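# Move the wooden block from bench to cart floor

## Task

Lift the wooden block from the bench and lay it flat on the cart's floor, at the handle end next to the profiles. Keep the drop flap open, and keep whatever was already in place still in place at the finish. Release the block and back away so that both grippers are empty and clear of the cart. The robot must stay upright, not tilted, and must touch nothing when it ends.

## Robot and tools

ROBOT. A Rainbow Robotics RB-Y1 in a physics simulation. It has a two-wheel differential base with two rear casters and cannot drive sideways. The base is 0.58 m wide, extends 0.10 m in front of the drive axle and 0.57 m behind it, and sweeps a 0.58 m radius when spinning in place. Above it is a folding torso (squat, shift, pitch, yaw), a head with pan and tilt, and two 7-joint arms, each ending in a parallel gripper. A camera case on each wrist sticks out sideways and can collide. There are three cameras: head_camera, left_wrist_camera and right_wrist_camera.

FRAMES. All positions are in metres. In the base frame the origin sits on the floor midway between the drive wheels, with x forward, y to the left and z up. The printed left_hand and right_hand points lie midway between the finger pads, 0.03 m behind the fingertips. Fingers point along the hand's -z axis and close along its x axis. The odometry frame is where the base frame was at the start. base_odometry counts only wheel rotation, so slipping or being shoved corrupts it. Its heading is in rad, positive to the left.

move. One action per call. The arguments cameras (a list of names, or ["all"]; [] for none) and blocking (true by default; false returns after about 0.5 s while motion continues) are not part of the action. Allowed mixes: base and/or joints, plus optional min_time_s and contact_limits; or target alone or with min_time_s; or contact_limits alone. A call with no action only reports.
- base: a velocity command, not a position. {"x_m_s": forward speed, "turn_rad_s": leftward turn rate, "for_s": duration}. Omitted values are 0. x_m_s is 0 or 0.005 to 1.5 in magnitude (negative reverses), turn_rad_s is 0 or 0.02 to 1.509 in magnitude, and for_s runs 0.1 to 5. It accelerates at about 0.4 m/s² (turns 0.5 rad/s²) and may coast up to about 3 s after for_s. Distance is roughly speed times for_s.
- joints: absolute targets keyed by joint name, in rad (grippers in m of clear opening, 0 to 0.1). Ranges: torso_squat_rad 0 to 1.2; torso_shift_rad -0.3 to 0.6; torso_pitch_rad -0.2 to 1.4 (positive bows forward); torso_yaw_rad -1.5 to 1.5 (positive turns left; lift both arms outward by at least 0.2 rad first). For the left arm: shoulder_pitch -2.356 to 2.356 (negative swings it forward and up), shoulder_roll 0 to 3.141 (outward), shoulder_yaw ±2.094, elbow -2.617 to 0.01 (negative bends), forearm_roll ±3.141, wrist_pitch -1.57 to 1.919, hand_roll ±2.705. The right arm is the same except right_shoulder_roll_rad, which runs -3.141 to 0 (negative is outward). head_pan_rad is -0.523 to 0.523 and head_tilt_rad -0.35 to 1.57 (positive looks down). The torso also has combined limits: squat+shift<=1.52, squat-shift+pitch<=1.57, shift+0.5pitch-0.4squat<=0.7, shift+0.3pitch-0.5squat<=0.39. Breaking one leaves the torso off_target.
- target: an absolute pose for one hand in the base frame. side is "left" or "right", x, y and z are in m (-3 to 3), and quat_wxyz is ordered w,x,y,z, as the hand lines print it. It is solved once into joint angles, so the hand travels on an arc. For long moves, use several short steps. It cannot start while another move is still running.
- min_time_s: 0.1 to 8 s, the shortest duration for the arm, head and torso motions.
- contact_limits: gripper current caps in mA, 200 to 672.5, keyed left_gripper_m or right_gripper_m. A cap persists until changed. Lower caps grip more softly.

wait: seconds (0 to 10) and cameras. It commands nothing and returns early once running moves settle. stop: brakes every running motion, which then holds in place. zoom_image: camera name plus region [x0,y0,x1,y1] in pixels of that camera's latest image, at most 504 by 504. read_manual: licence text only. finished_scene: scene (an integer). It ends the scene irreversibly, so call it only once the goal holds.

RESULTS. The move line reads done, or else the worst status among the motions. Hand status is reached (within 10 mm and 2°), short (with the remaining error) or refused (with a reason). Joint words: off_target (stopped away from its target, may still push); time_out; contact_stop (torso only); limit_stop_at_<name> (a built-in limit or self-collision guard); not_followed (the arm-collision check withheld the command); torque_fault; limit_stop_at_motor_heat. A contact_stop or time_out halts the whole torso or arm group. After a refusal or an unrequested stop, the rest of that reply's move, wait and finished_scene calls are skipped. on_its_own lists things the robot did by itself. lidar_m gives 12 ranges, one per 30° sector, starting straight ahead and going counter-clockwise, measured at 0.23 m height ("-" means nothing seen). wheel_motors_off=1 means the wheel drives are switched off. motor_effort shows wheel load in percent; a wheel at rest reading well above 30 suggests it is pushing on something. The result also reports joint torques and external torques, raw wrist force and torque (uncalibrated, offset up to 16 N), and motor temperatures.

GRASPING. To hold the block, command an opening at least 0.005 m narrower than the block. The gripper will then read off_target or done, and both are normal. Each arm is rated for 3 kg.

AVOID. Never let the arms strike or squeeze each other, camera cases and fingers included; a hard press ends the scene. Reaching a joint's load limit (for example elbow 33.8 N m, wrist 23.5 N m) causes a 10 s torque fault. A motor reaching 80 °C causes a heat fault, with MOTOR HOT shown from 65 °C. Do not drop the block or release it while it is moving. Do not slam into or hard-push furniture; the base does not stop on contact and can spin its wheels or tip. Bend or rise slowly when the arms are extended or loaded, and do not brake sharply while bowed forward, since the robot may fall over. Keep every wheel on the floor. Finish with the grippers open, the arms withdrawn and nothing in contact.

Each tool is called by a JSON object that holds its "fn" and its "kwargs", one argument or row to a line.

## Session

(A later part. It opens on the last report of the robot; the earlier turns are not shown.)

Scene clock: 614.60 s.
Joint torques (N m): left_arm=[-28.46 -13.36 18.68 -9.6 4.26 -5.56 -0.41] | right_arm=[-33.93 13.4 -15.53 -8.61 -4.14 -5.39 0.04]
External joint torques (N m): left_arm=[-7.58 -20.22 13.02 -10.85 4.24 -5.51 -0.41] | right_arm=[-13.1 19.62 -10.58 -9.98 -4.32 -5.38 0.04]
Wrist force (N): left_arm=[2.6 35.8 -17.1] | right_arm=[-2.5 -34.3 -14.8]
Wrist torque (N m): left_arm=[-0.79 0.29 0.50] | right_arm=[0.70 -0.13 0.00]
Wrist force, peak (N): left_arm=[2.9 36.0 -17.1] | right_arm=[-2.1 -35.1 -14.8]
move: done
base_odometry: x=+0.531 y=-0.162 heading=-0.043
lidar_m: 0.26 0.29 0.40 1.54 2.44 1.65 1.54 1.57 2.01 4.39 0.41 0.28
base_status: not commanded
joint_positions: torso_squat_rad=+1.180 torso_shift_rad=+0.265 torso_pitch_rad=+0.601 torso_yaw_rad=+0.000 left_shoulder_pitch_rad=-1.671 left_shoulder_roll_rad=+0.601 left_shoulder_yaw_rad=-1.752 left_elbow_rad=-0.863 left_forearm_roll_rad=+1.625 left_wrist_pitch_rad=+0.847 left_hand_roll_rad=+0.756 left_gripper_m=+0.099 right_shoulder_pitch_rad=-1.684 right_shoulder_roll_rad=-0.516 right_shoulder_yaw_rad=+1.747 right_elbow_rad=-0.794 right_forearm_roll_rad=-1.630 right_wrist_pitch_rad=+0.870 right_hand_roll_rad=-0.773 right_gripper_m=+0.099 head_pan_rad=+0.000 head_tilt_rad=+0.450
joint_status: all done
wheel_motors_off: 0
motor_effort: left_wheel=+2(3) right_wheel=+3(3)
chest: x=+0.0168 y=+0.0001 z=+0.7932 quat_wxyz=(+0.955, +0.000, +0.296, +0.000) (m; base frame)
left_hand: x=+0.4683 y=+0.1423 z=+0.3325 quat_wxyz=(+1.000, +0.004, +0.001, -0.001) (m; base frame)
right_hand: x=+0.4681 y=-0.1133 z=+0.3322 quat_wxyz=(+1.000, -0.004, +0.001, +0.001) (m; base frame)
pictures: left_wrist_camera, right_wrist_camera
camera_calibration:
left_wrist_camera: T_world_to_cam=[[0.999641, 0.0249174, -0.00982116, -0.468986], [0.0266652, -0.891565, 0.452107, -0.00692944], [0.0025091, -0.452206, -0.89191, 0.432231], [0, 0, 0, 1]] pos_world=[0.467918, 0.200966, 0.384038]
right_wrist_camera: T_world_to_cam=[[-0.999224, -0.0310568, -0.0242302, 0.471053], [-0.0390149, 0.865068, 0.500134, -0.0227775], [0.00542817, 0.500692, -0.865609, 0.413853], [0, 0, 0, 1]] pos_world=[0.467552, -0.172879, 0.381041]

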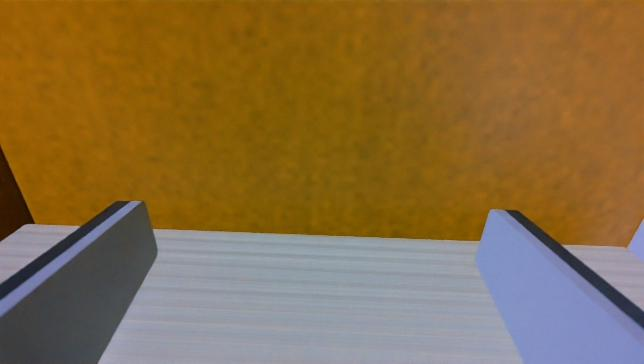

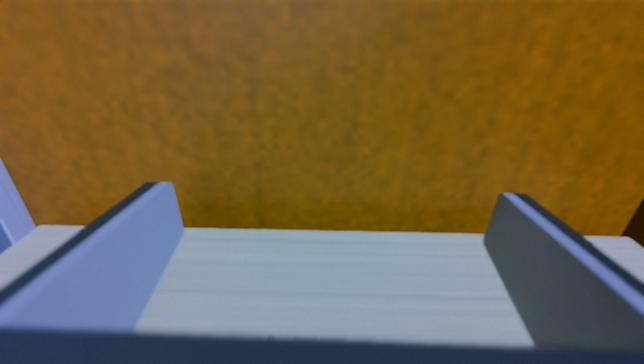

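{"fn": "move", "kwargs": {
  "joints": {"torso_pitch_rad": 0.60, "torso_squat_rad": 1.19, "torso_shift_rad": 0.271},
  "min_time_s": 1.5
}}

{"fn": "move", "kwargs": {
  "joints": {"torso_pitch_rad": 0.60, "torso_squat_rad": 1.198, "torso_shift_rad": 0.276},
  "min_time_s": 1.5,
  "cameras": ["left_wrist_camera", "right_wrist_camera"]
}}

Scene clock: 618.23 s.
Joint torques (N m): left_arm=[-28.3 -13.58 19.04 -9.58 4.21 -5.61 -0.36] | right_arm=[-33.98 13.53 -15.47 -8.58 -4.18 -5.38 0.12]
External joint torques (N m): left_arm=[-7.42 -20.44 13.39 -10.83 4.19 -5.55 -0.36] | right_arm=[-13.14 19.75 -10.52 -9.95 -4.36 -5.37 0.12]
Wrist force (N): left_arm=[2.9 34.3 -16.0] | right_arm=[-1.8 -34.5 -14.2]
Wrist torque (N m): left_arm=[-0.67 0.29 0.56] | right_arm=[0.71 -0.09 0.03]
Wrist force, peak (N): left_arm=[3.0 36.1 -17.4] | right_arm=[-1.9 -34.8 -14.6]
move: done
base_odometry: x=+0.531 y=-0.162 heading=-0.043
lidar_m: 0.27 0.29 0.39 1.54 2.44 1.65 1.53 1.58 2.00 4.38 0.40 0.29
base_status: not commanded
joint_positions: torso_squat_rad=+1.190 torso_shift_rad=+0.271 torso_pitch_rad=+0.601 torso_yaw_rad=+0.000 left_shoulder_pitch_rad=-1.671 left_shoulder_roll_rad=+0.601 left_shoulder_yaw_rad=-1.752 left_elbow_rad=-0.863 left_forearm_roll_rad=+1.625 left_wrist_pitch_rad=+0.847 left_hand_roll_rad=+0.756 left_gripper_m=+0.099 right_shoulder_pitch_rad=-1.684 right_shoulder_roll_rad=-0.516 right_shoulder_yaw_rad=+1.747 right_elbow_rad=-0.794 right_forearm_roll_rad=-1.630 right_wrist_pitch_rad=+0.870 right_hand_roll_rad=-0.773 right_gripper_m=+0.099 head_pan_rad=+0.000 head_tilt_rad=+0.450
joint_status: all done
wheel_motors_off: 0
motor_effort: left_wheel=+3(3) right_wheel=+0(4)
chest: x=+0.0166 y=+0.0001 z=+0.7865 quat_wxyz=(+0.955, +0.000, +0.296, +0.000) (m; base frame)
left_hand: x=+0.4681 y=+0.1423 z=+0.3258 quat_wxyz=(+1.000, +0.004, +0.001, -0.001) (m; base frame)
right_hand: x=+0.4679 y=-0.1133 z=+0.3255 quat_wxyz=(+1.000, -0.004, +0.001, +0.001) (m; base frame)
pictures: none

Scene clock: 620.03 s.
Joint torques (N m): left_arm=[-24.3 -14.32 18.21 -9.52 3.97 -6.66 -0.21] | right_arm=[-30.3 14.26 -15.49 -8.79 -3.84 -6.77 0.04]
External joint torques (N m): left_arm=[-3.38 -21.19 12.54 -10.78 3.96 -6.61 -0.21] | right_arm=[-9.43 20.5 -10.54 -10.17 -4.02 -6.76 0.04]
Wrist force (N): left_arm=[-3.0 38.7 4.4] | right_arm=[-5.9 -38.4 5.3]
Wrist torque (N m): left_arm=[-1.19 0.59 0.10] | right_arm=[1.12 0.56 0.12]
Wrist force, peak (N): left_arm=[3.4 35.9 -17.3] | right_arm=[-6.5 -39.4 5.5]
move: done
base_odometry: x=+0.531 y=-0.162 heading=-0.043
lidar_m: 0.27 0.28 0.40 1.54 2.44 1.64 1.53 1.57 2.01 4.39 0.40 0.29
base_status: not commanded
joint_positions: torso_squat_rad=+1.198 torso_shift_rad=+0.276 torso_pitch_rad=+0.599 torso_yaw_rad=+0.000 left_shoulder_pitch_rad=-1.672 left_shoulder_roll_rad=+0.601 left_shoulder_yaw_rad=-1.752 left_elbow_rad=-0.863 left_forearm_roll_rad=+1.625 left_wrist_pitch_rad=+0.847 left_hand_roll_rad=+0.756 left_gripper_m=+0.099 right_shoulder_pitch_rad=-1.684 right_shoulder_roll_rad=-0.516 right_shoulder_yaw_rad=+1.747 right_elbow_rad=-0.794 right_forearm_roll_rad=-1.630 right_wrist_pitch_rad=+0.870 right_hand_roll_rad=-0.773 right_gripper_m=+0.099 head_pan_rad=+0.000 head_tilt_rad=+0.450
joint_status: all done
wheel_motors_off: 0
motor_effort: left_wheel=+0(3) right_wheel=+0(4)
chest: x=+0.0158 y=+0.0001 z=+0.7814 quat_wxyz=(+0.955, +0.000, +0.295, +0.000) (m; base frame)
left_hand: x=+0.4686 y=+0.1422 z=+0.3219 quat_wxyz=(+1.000, +0.004, -0.001, -0.001) (m; base frame)
right_hand: x=+0.4683 y=-0.1133 z=+0.3215 quat_wxyz=(+1.000, -0.004, +0.000, +0.001) (m; base frame)
pictures: left_wrist_camera, right_wrist_camera
camera_calibration:
left_wrist_camera: T_world_to_cam=[[0.999662, 0.0249092, -0.00745394, -0.470181], [0.0255867, -0.891507, 0.452284, -0.0018037], [0.00462078, -0.452321, -0.891843, 0.421739], [0, 0, 0, 1]] pos_world=[0.46812, 0.200865, 0.373436]
right_wrist_camera: T_world_to_cam=[[-0.999172, -0.0309991, -0.0263683, 0.47168], [-0.0400333, 0.865189, 0.499845, -0.0168134], [0.00731886, 0.500486, -0.865713, 0.403705], [0, 0, 0, 1]] pos_world=[0.467661, -0.17288, 0.370334]

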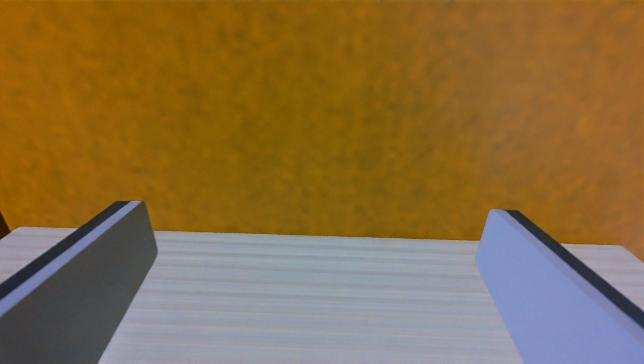

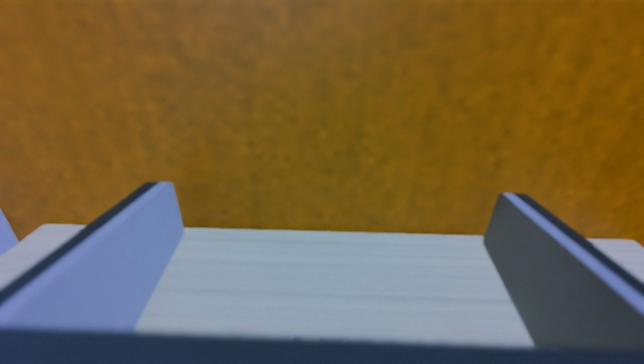

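{"fn": "move", "kwargs": {
  "joints": {"left_shoulder_roll_rad": 0.628, "right_shoulder_roll_rad": -0.543},
  "min_time_s": 1.5,
  "cameras": ["all"]
}}

Scene clock: 624.37 s.
Joint torques (N m): left_arm=[-19.45 6.65 7.95 0.63 0.31 -0.5 0.26] | right_arm=[-23.65 -7.46 -7.27 1.11 -0.17 -0.18 -0.41]
External joint torques (N m): left_arm=[1.51 -0.56 2.28 -0.76 0.32 -0.44 0.26] | right_arm=[-2.72 -0.89 -2.31 -0.38 -0.37 -0.16 -0.41]
Wrist force (N): left_arm=[0.1 -0.3 -8.3] | right_arm=[-0.5 1.9 -4.6]
Wrist torque (N m): left_arm=[-0.08 0.11 0.15] | right_arm=[-0.21 0.04 -0.04]
Wrist force, peak (N): left_arm=[-2.6 39.4 4.4] | right_arm=[-6.5 -39.3 6.4]
move: done
base_odometry: x=+0.531 y=-0.162 heading=-0.043
lidar_m: 0.27 0.29 0.40 1.54 2.43 1.64 1.53 1.57 2.01 4.37 0.39 0.26
base_status: not commanded
joint_positions: torso_squat_rad=+1.198 torso_shift_rad=+0.276 torso_pitch_rad=+0.600 torso_yaw_rad=+0.000 left_shoulder_pitch_rad=-1.674 left_shoulder_roll_rad=+0.628 left_shoulder_yaw_rad=-1.749 left_elbow_rad=-0.866 left_forearm_roll_rad=+1.626 left_wrist_pitch_rad=+0.846 left_hand_roll_rad=+0.756 left_gripper_m=+0.099 right_shoulder_pitch_rad=-1.686 right_shoulder_roll_rad=-0.543 right_shoulder_yaw_rad=+1.745 right_elbow_rad=-0.796 right_forearm_roll_rad=-1.631 right_wrist_pitch_rad=+0.869 right_hand_roll_rad=-0.773 right_gripper_m=+0.099 head_pan_rad=+0.000 head_tilt_rad=+0.450
joint_status: all done
wheel_motors_off: 0
motor_effort: left_wheel=+2(3) right_wheel=+3(4)
chest: x=+0.0161 y=+0.0001 z=+0.7812 quat_wxyz=(+0.955, +0.000, +0.295, +0.000) (m; base frame)
left_hand: x=+0.4753 y=+0.1555 z=+0.3251 quat_wxyz=(+1.000, +0.007, -0.005, +0.010) (m; base frame)
right_hand: x=+0.4757 y=-0.1263 z=+0.3244 quat_wxyz=(+1.000, -0.007, -0.005, -0.010) (m; base frame)
pictures: head_camera, left_wrist_camera, right_wrist_camera
camera_calibration:
head_camera: T_world_to_cam=[[-0.0120054, -0.999504, -0.0291081, 0.028064], [-0.837377, 0.0259592, -0.546009, 0.684853], [0.546494, 0.0178194, -0.837273, 0.646653], [0, 0, 0, 1]] pos_world=[0.220424, -0.00125113, 0.916178]
left_wrist_camera: T_world_to_cam=[[0.998913, 0.0465614, 0.00220232, -0.483326], [0.0406783, -0.89382, 0.446576, 0.00357828], [0.0227617, -0.446001, -0.894743, 0.421857], [0, 0, 0, 1]] pos_world=[0.473053, 0.213851, 0.37692]
right_wrist_camera: T_world_to_cam=[[-0.999309, -0.0100297, -0.0357822, 0.484464], [-0.0264064, 0.869149, 0.493845, -0.0107953], [0.026147, 0.494448, -0.868814, 0.404049], [0, 0, 0, 1]] pos_world=[0.47328, -0.18554, 0.37371]

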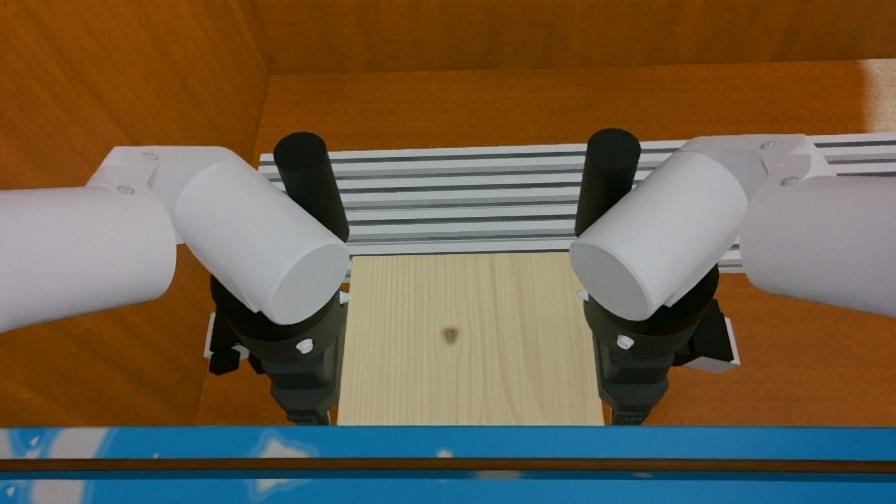

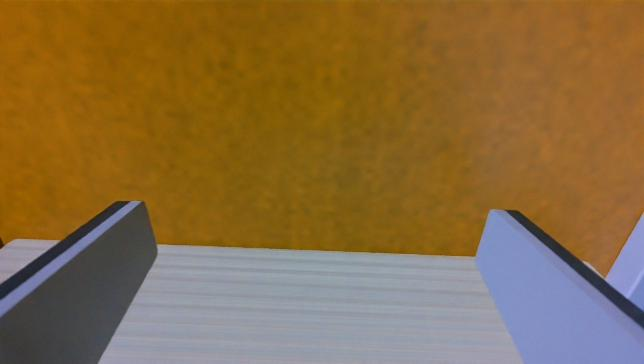

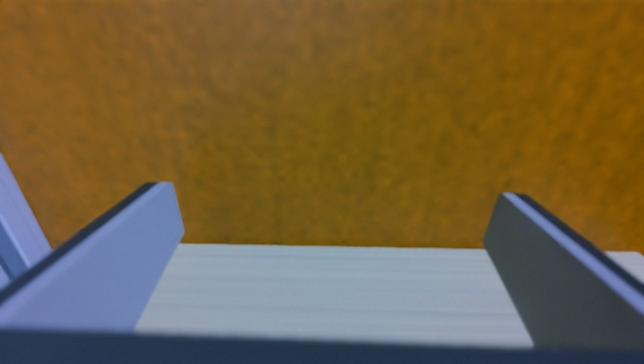

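{"fn": "move", "kwargs": {
  "joints": {"torso_squat_rad": 0.8, "torso_shift_rad": 0.144},
  "min_time_s": 3
}}

{"fn": "move", "kwargs": {
  "joints": {"torso_squat_rad": 0.1, "torso_shift_rad": 0.1},
  "min_time_s": 4,
  "cameras": ["all"]
}}

Scene clock: 632.30 s.
Joint torques (N m): left_arm=[-19.39 6.23 7.96 0.63 0.1 -0.63 0.23] | right_arm=[-23.31 -7.52 -6.78 1.11 -0.3 -0.16 -0.15]
External joint torques (N m): left_arm=[1.57 -0.98 2.29 -0.75 0.1 -0.56 0.23] | right_arm=[-2.38 -0.95 -1.82 -0.38 -0.5 -0.15 -0.15]
Wrist force (N): left_arm=[-0.5 0.1 -7.1] | right_arm=[-0.2 1.4 -5.2]
Wrist torque (N m): left_arm=[-0.13 0.00 0.11] | right_arm=[-0.13 0.08 -0.06]
Wrist force, peak (N): left_arm=[-0.2 -1.0 -8.5] | right_arm=[-0.2 1.9 -5.4]
move: done
base_odometry: x=+0.531 y=-0.162 heading=-0.043
lidar_m: 0.26 0.30 0.40 1.54 2.44 1.62 1.52 1.57 2.00 4.39 0.39 0.28
base_status: not commanded
joint_positions: torso_squat_rad=+0.800 torso_shift_rad=+0.144 torso_pitch_rad=+0.600 torso_yaw_rad=+0.000 left_shoulder_pitch_rad=-1.674 left_shoulder_roll_rad=+0.628 left_shoulder_yaw_rad=-1.749 left_elbow_rad=-0.866 left_forearm_roll_rad=+1.626 left_wrist_pitch_rad=+0.846 left_hand_roll_rad=+0.756 left_gripper_m=+0.099 right_shoulder_pitch_rad=-1.686 right_shoulder_roll_rad=-0.543 right_shoulder_yaw_rad=+1.745 right_elbow_rad=-0.796 right_forearm_roll_rad=-1.631 right_wrist_pitch_rad=+0.869 right_hand_roll_rad=-0.773 right_gripper_m=+0.099 head_pan_rad=+0.000 head_tilt_rad=+0.450
joint_status: all done
wheel_motors_off: 0
motor_effort: left_wheel=+3(3) right_wheel=+1(4)
chest: x=+0.0167 y=+0.0001 z=+1.0185 quat_wxyz=(+0.955, +0.000, +0.296, +0.000) (m; base frame)
left_hand: x=+0.4758 y=+0.1555 z=+0.5623 quat_wxyz=(+1.000, +0.007, -0.005, +0.010) (m; base frame)
right_hand: x=+0.4762 y=-0.1263 z=+0.5616 quat_wxyz=(+1.000, -0.007, -0.005, -0.010) (m; base frame)
pictures: none

Scene clock: 636.60 s.
Joint torques (N m): left_arm=[-19.29 6.38 7.75 0.55 0.21 -0.43 0.39] | right_arm=[-23.72 -7.21 -6.89 1.32 -0.2 -0.08 -0.41]
External joint torques (N m): left_arm=[1.66 -0.83 2.07 -0.83 0.22 -0.36 0.39] | right_arm=[-2.78 -0.64 -1.93 -0.17 -0.4 -0.06 -0.41]
Wrist force (N): left_arm=[0.1 -1.4 -7.2] | right_arm=[-0.3 1.3 -4.9]
Wrist torque (N m): left_arm=[0.03 0.11 0.14] | right_arm=[-0.13 0.07 -0.04]
Wrist force, peak (N): left_arm=[0.0 -1.1 -8.6] | right_arm=[-0.4 1.9 -5.3]
move: done
base_odometry: x=+0.531 y=-0.162 heading=-0.043
lidar_m: 0.27 0.29 0.40 1.53 2.42 1.65 1.53 1.57 2.01 4.38 0.41 0.28
base_status: not commanded
joint_positions: torso_squat_rad=+0.100 torso_shift_rad=+0.100 torso_pitch_rad=+0.600 torso_yaw_rad=+0.000 left_shoulder_pitch_rad=-1.674 left_shoulder_roll_rad=+0.628 left_shoulder_yaw_rad=-1.749 left_elbow_rad=-0.866 left_forearm_roll_rad=+1.626 left_wrist_pitch_rad=+0.846 left_hand_roll_rad=+0.756 left_gripper_m=+0.099 right_shoulder_pitch_rad=-1.686 right_shoulder_roll_rad=-0.543 right_shoulder_yaw_rad=+1.745 right_elbow_rad=-0.796 right_forearm_roll_rad=-1.631 right_wrist_pitch_rad=+0.869 right_hand_roll_rad=-0.773 right_gripper_m=+0.099 head_pan_rad=+0.000 head_tilt_rad=+0.450
joint_status: all done
wheel_motors_off: 0
motor_effort: left_wheel=+3(3) right_wheel=+3(4)
chest: x=+0.0163 y=+0.0001 z=+1.2289 quat_wxyz=(+0.955, +0.000, +0.296, +0.000) (m; base frame)
left_hand: x=+0.4754 y=+0.1555 z=+0.7727 quat_wxyz=(+1.000, +0.007, -0.005, +0.010) (m; base frame)
right_hand: x=+0.4757 y=-0.1263 z=+0.7720 quat_wxyz=(+1.000, -0.007, -0.005, -0.010) (m; base frame)
pictures: head_camera, left_wrist_camera, right_wrist_camera
camera_calibration:
head_camera: T_world_to_cam=[[-0.0120153, -0.999504, -0.0291085, 0.041198], [-0.837498, 0.0259638, -0.545823, 0.929184], [0.546308, 0.0178201, -0.837395, 1.02151], [0, 0, 0, 1]] pos_world=[0.220624, -0.00115112, 1.36378]
left_wrist_camera: T_world_to_cam=[[0.998915, 0.0465165, 0.00211354, -0.48433], [0.0406767, -0.893802, 0.446613, -0.196347], [0.022664, -0.446043, -0.894725, 0.822382], [0, 0, 0, 1]] pos_world=[0.473153, 0.213851, 0.82452]
right_wrist_camera: T_world_to_cam=[[-0.999314, -0.0101254, -0.0356124, 0.500425], [-0.0264093, 0.869079, 0.493967, -0.23195], [0.0259484, 0.494569, -0.868751, 0.792993], [0, 0, 0, 1]] pos_world=[0.473379, -0.18554, 0.82131]

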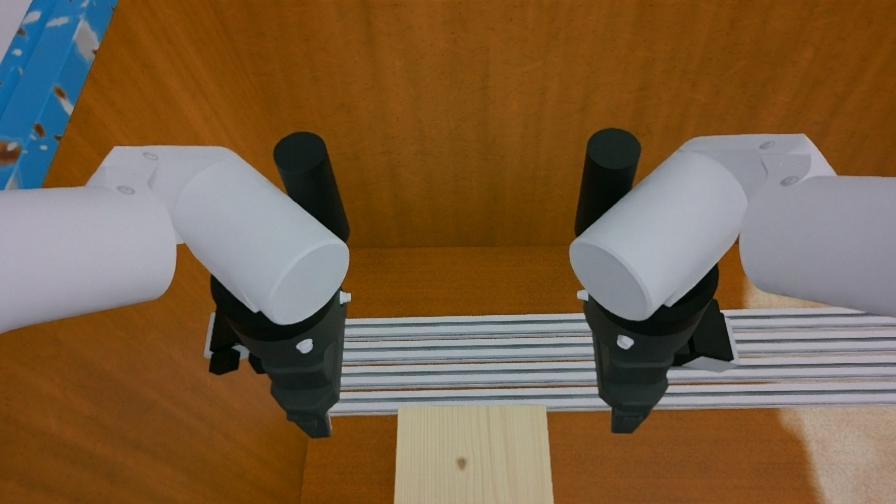

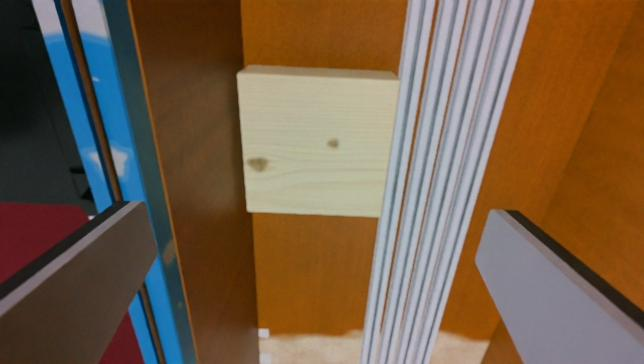

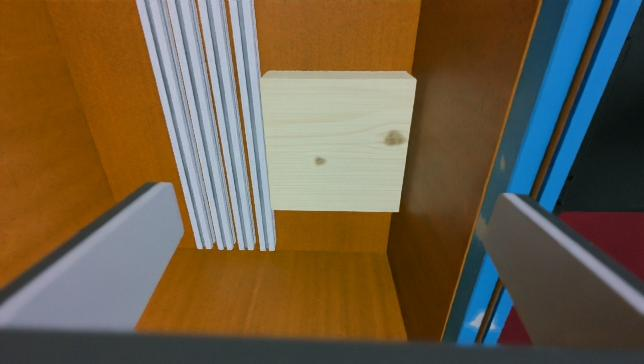

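{"fn": "move", "kwargs": {
  "base": {"x_m_s": -0.3, "for_s": 1.6},
  "joints": {"head_tilt_rad": 0.15},
  "cameras": ["head_camera"]
}}

{"fn": "finished_scene", "kwargs": {
  "scene": 1
}}

Scene clock: 641.20 s.
Joint torques (N m): left_arm=[-19.01 6.41 7.54 1.03 0.28 -0.31 0.28] | right_arm=[-22.67 -6.92 -6.63 1.52 -0.19 -0.01 -0.29]
External joint torques (N m): left_arm=[1.95 -0.8 1.87 -0.36 0.29 -0.24 0.28] | right_arm=[-1.74 -0.35 -1.66 0.02 -0.39 0.01 -0.29]
Wrist force (N): left_arm=[0.2 -1.0 -7.9] | right_arm=[-0.1 1.8 -4.7]
Wrist torque (N m): left_arm=[-0.03 0.10 0.13] | right_arm=[-0.17 0.11 -0.02]
Wrist force, peak (N): left_arm=[0.8 -1.6 -8.5] | right_arm=[0.1 2.2 -5.4]
move: done
base_odometry: x=+0.051 y=-0.142 heading=-0.042
lidar_m: 0.75 0.79 1.69 4.32 1.69 1.12 1.05 1.09 1.39 3.03 1.07 0.79
base_status: done (sent for 1.6 of 1.6 s)
joint_positions: torso_squat_rad=+0.100 torso_shift_rad=+0.100 torso_pitch_rad=+0.600 torso_yaw_rad=+0.000 left_shoulder_pitch_rad=-1.674 left_shoulder_roll_rad=+0.628 left_shoulder_yaw_rad=-1.749 left_elbow_rad=-0.866 left_forearm_roll_rad=+1.626 left_wrist_pitch_rad=+0.846 left_hand_roll_rad=+0.756 left_gripper_m=+0.099 right_shoulder_pitch_rad=-1.686 right_shoulder_roll_rad=-0.543 right_shoulder_yaw_rad=+1.745 right_elbow_rad=-0.796 right_forearm_roll_rad=-1.631 right_wrist_pitch_rad=+0.869 right_hand_roll_rad=-0.773 right_gripper_m=+0.099 head_pan_rad=+0.000 head_tilt_rad=+0.150
joint_status: all done
wheel_motors_off: 0
motor_effort: left_wheel=+6(42) right_wheel=-5(23)
chest: x=+0.0162 y=+0.0001 z=+1.2289 quat_wxyz=(+0.955, +0.000, +0.295, +0.000) (m; base frame)
left_hand: x=+0.4754 y=+0.1555 z=+0.7728 quat_wxyz=(+1.000, +0.007, -0.005, +0.010) (m; base frame)
right_hand: x=+0.4758 y=-0.1262 z=+0.7722 quat_wxyz=(+1.000, -0.007, -0.005, -0.010) (m; base frame)
pictures: head_camera
camera_calibration:
head_camera: T_world_to_cam=[[-0.00287247, -0.999504, -0.0313571, 0.0429591], [-0.638739, 0.0259608, -0.768985, 1.20817], [0.769418, 0.0178201, -0.638497, 0.714016], [0, 0, 0, 1]] pos_world=[0.222456, -0.00115112, 1.38631]

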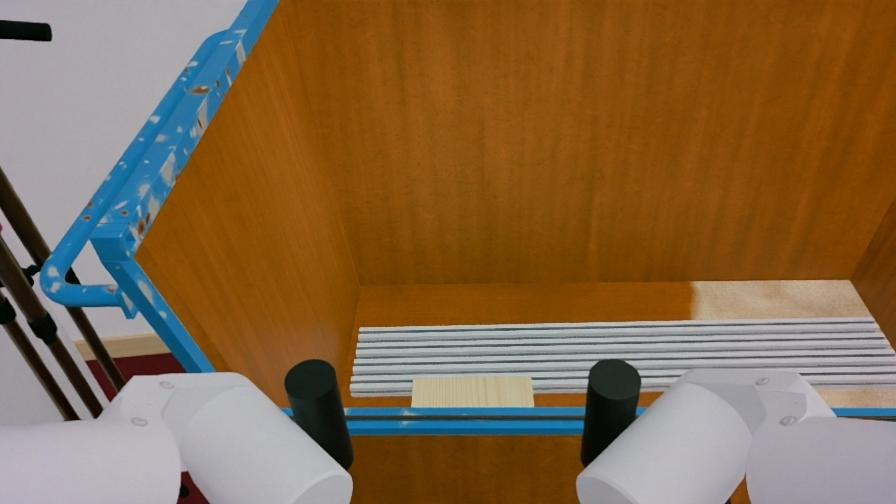

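The scene is finished: the task was done.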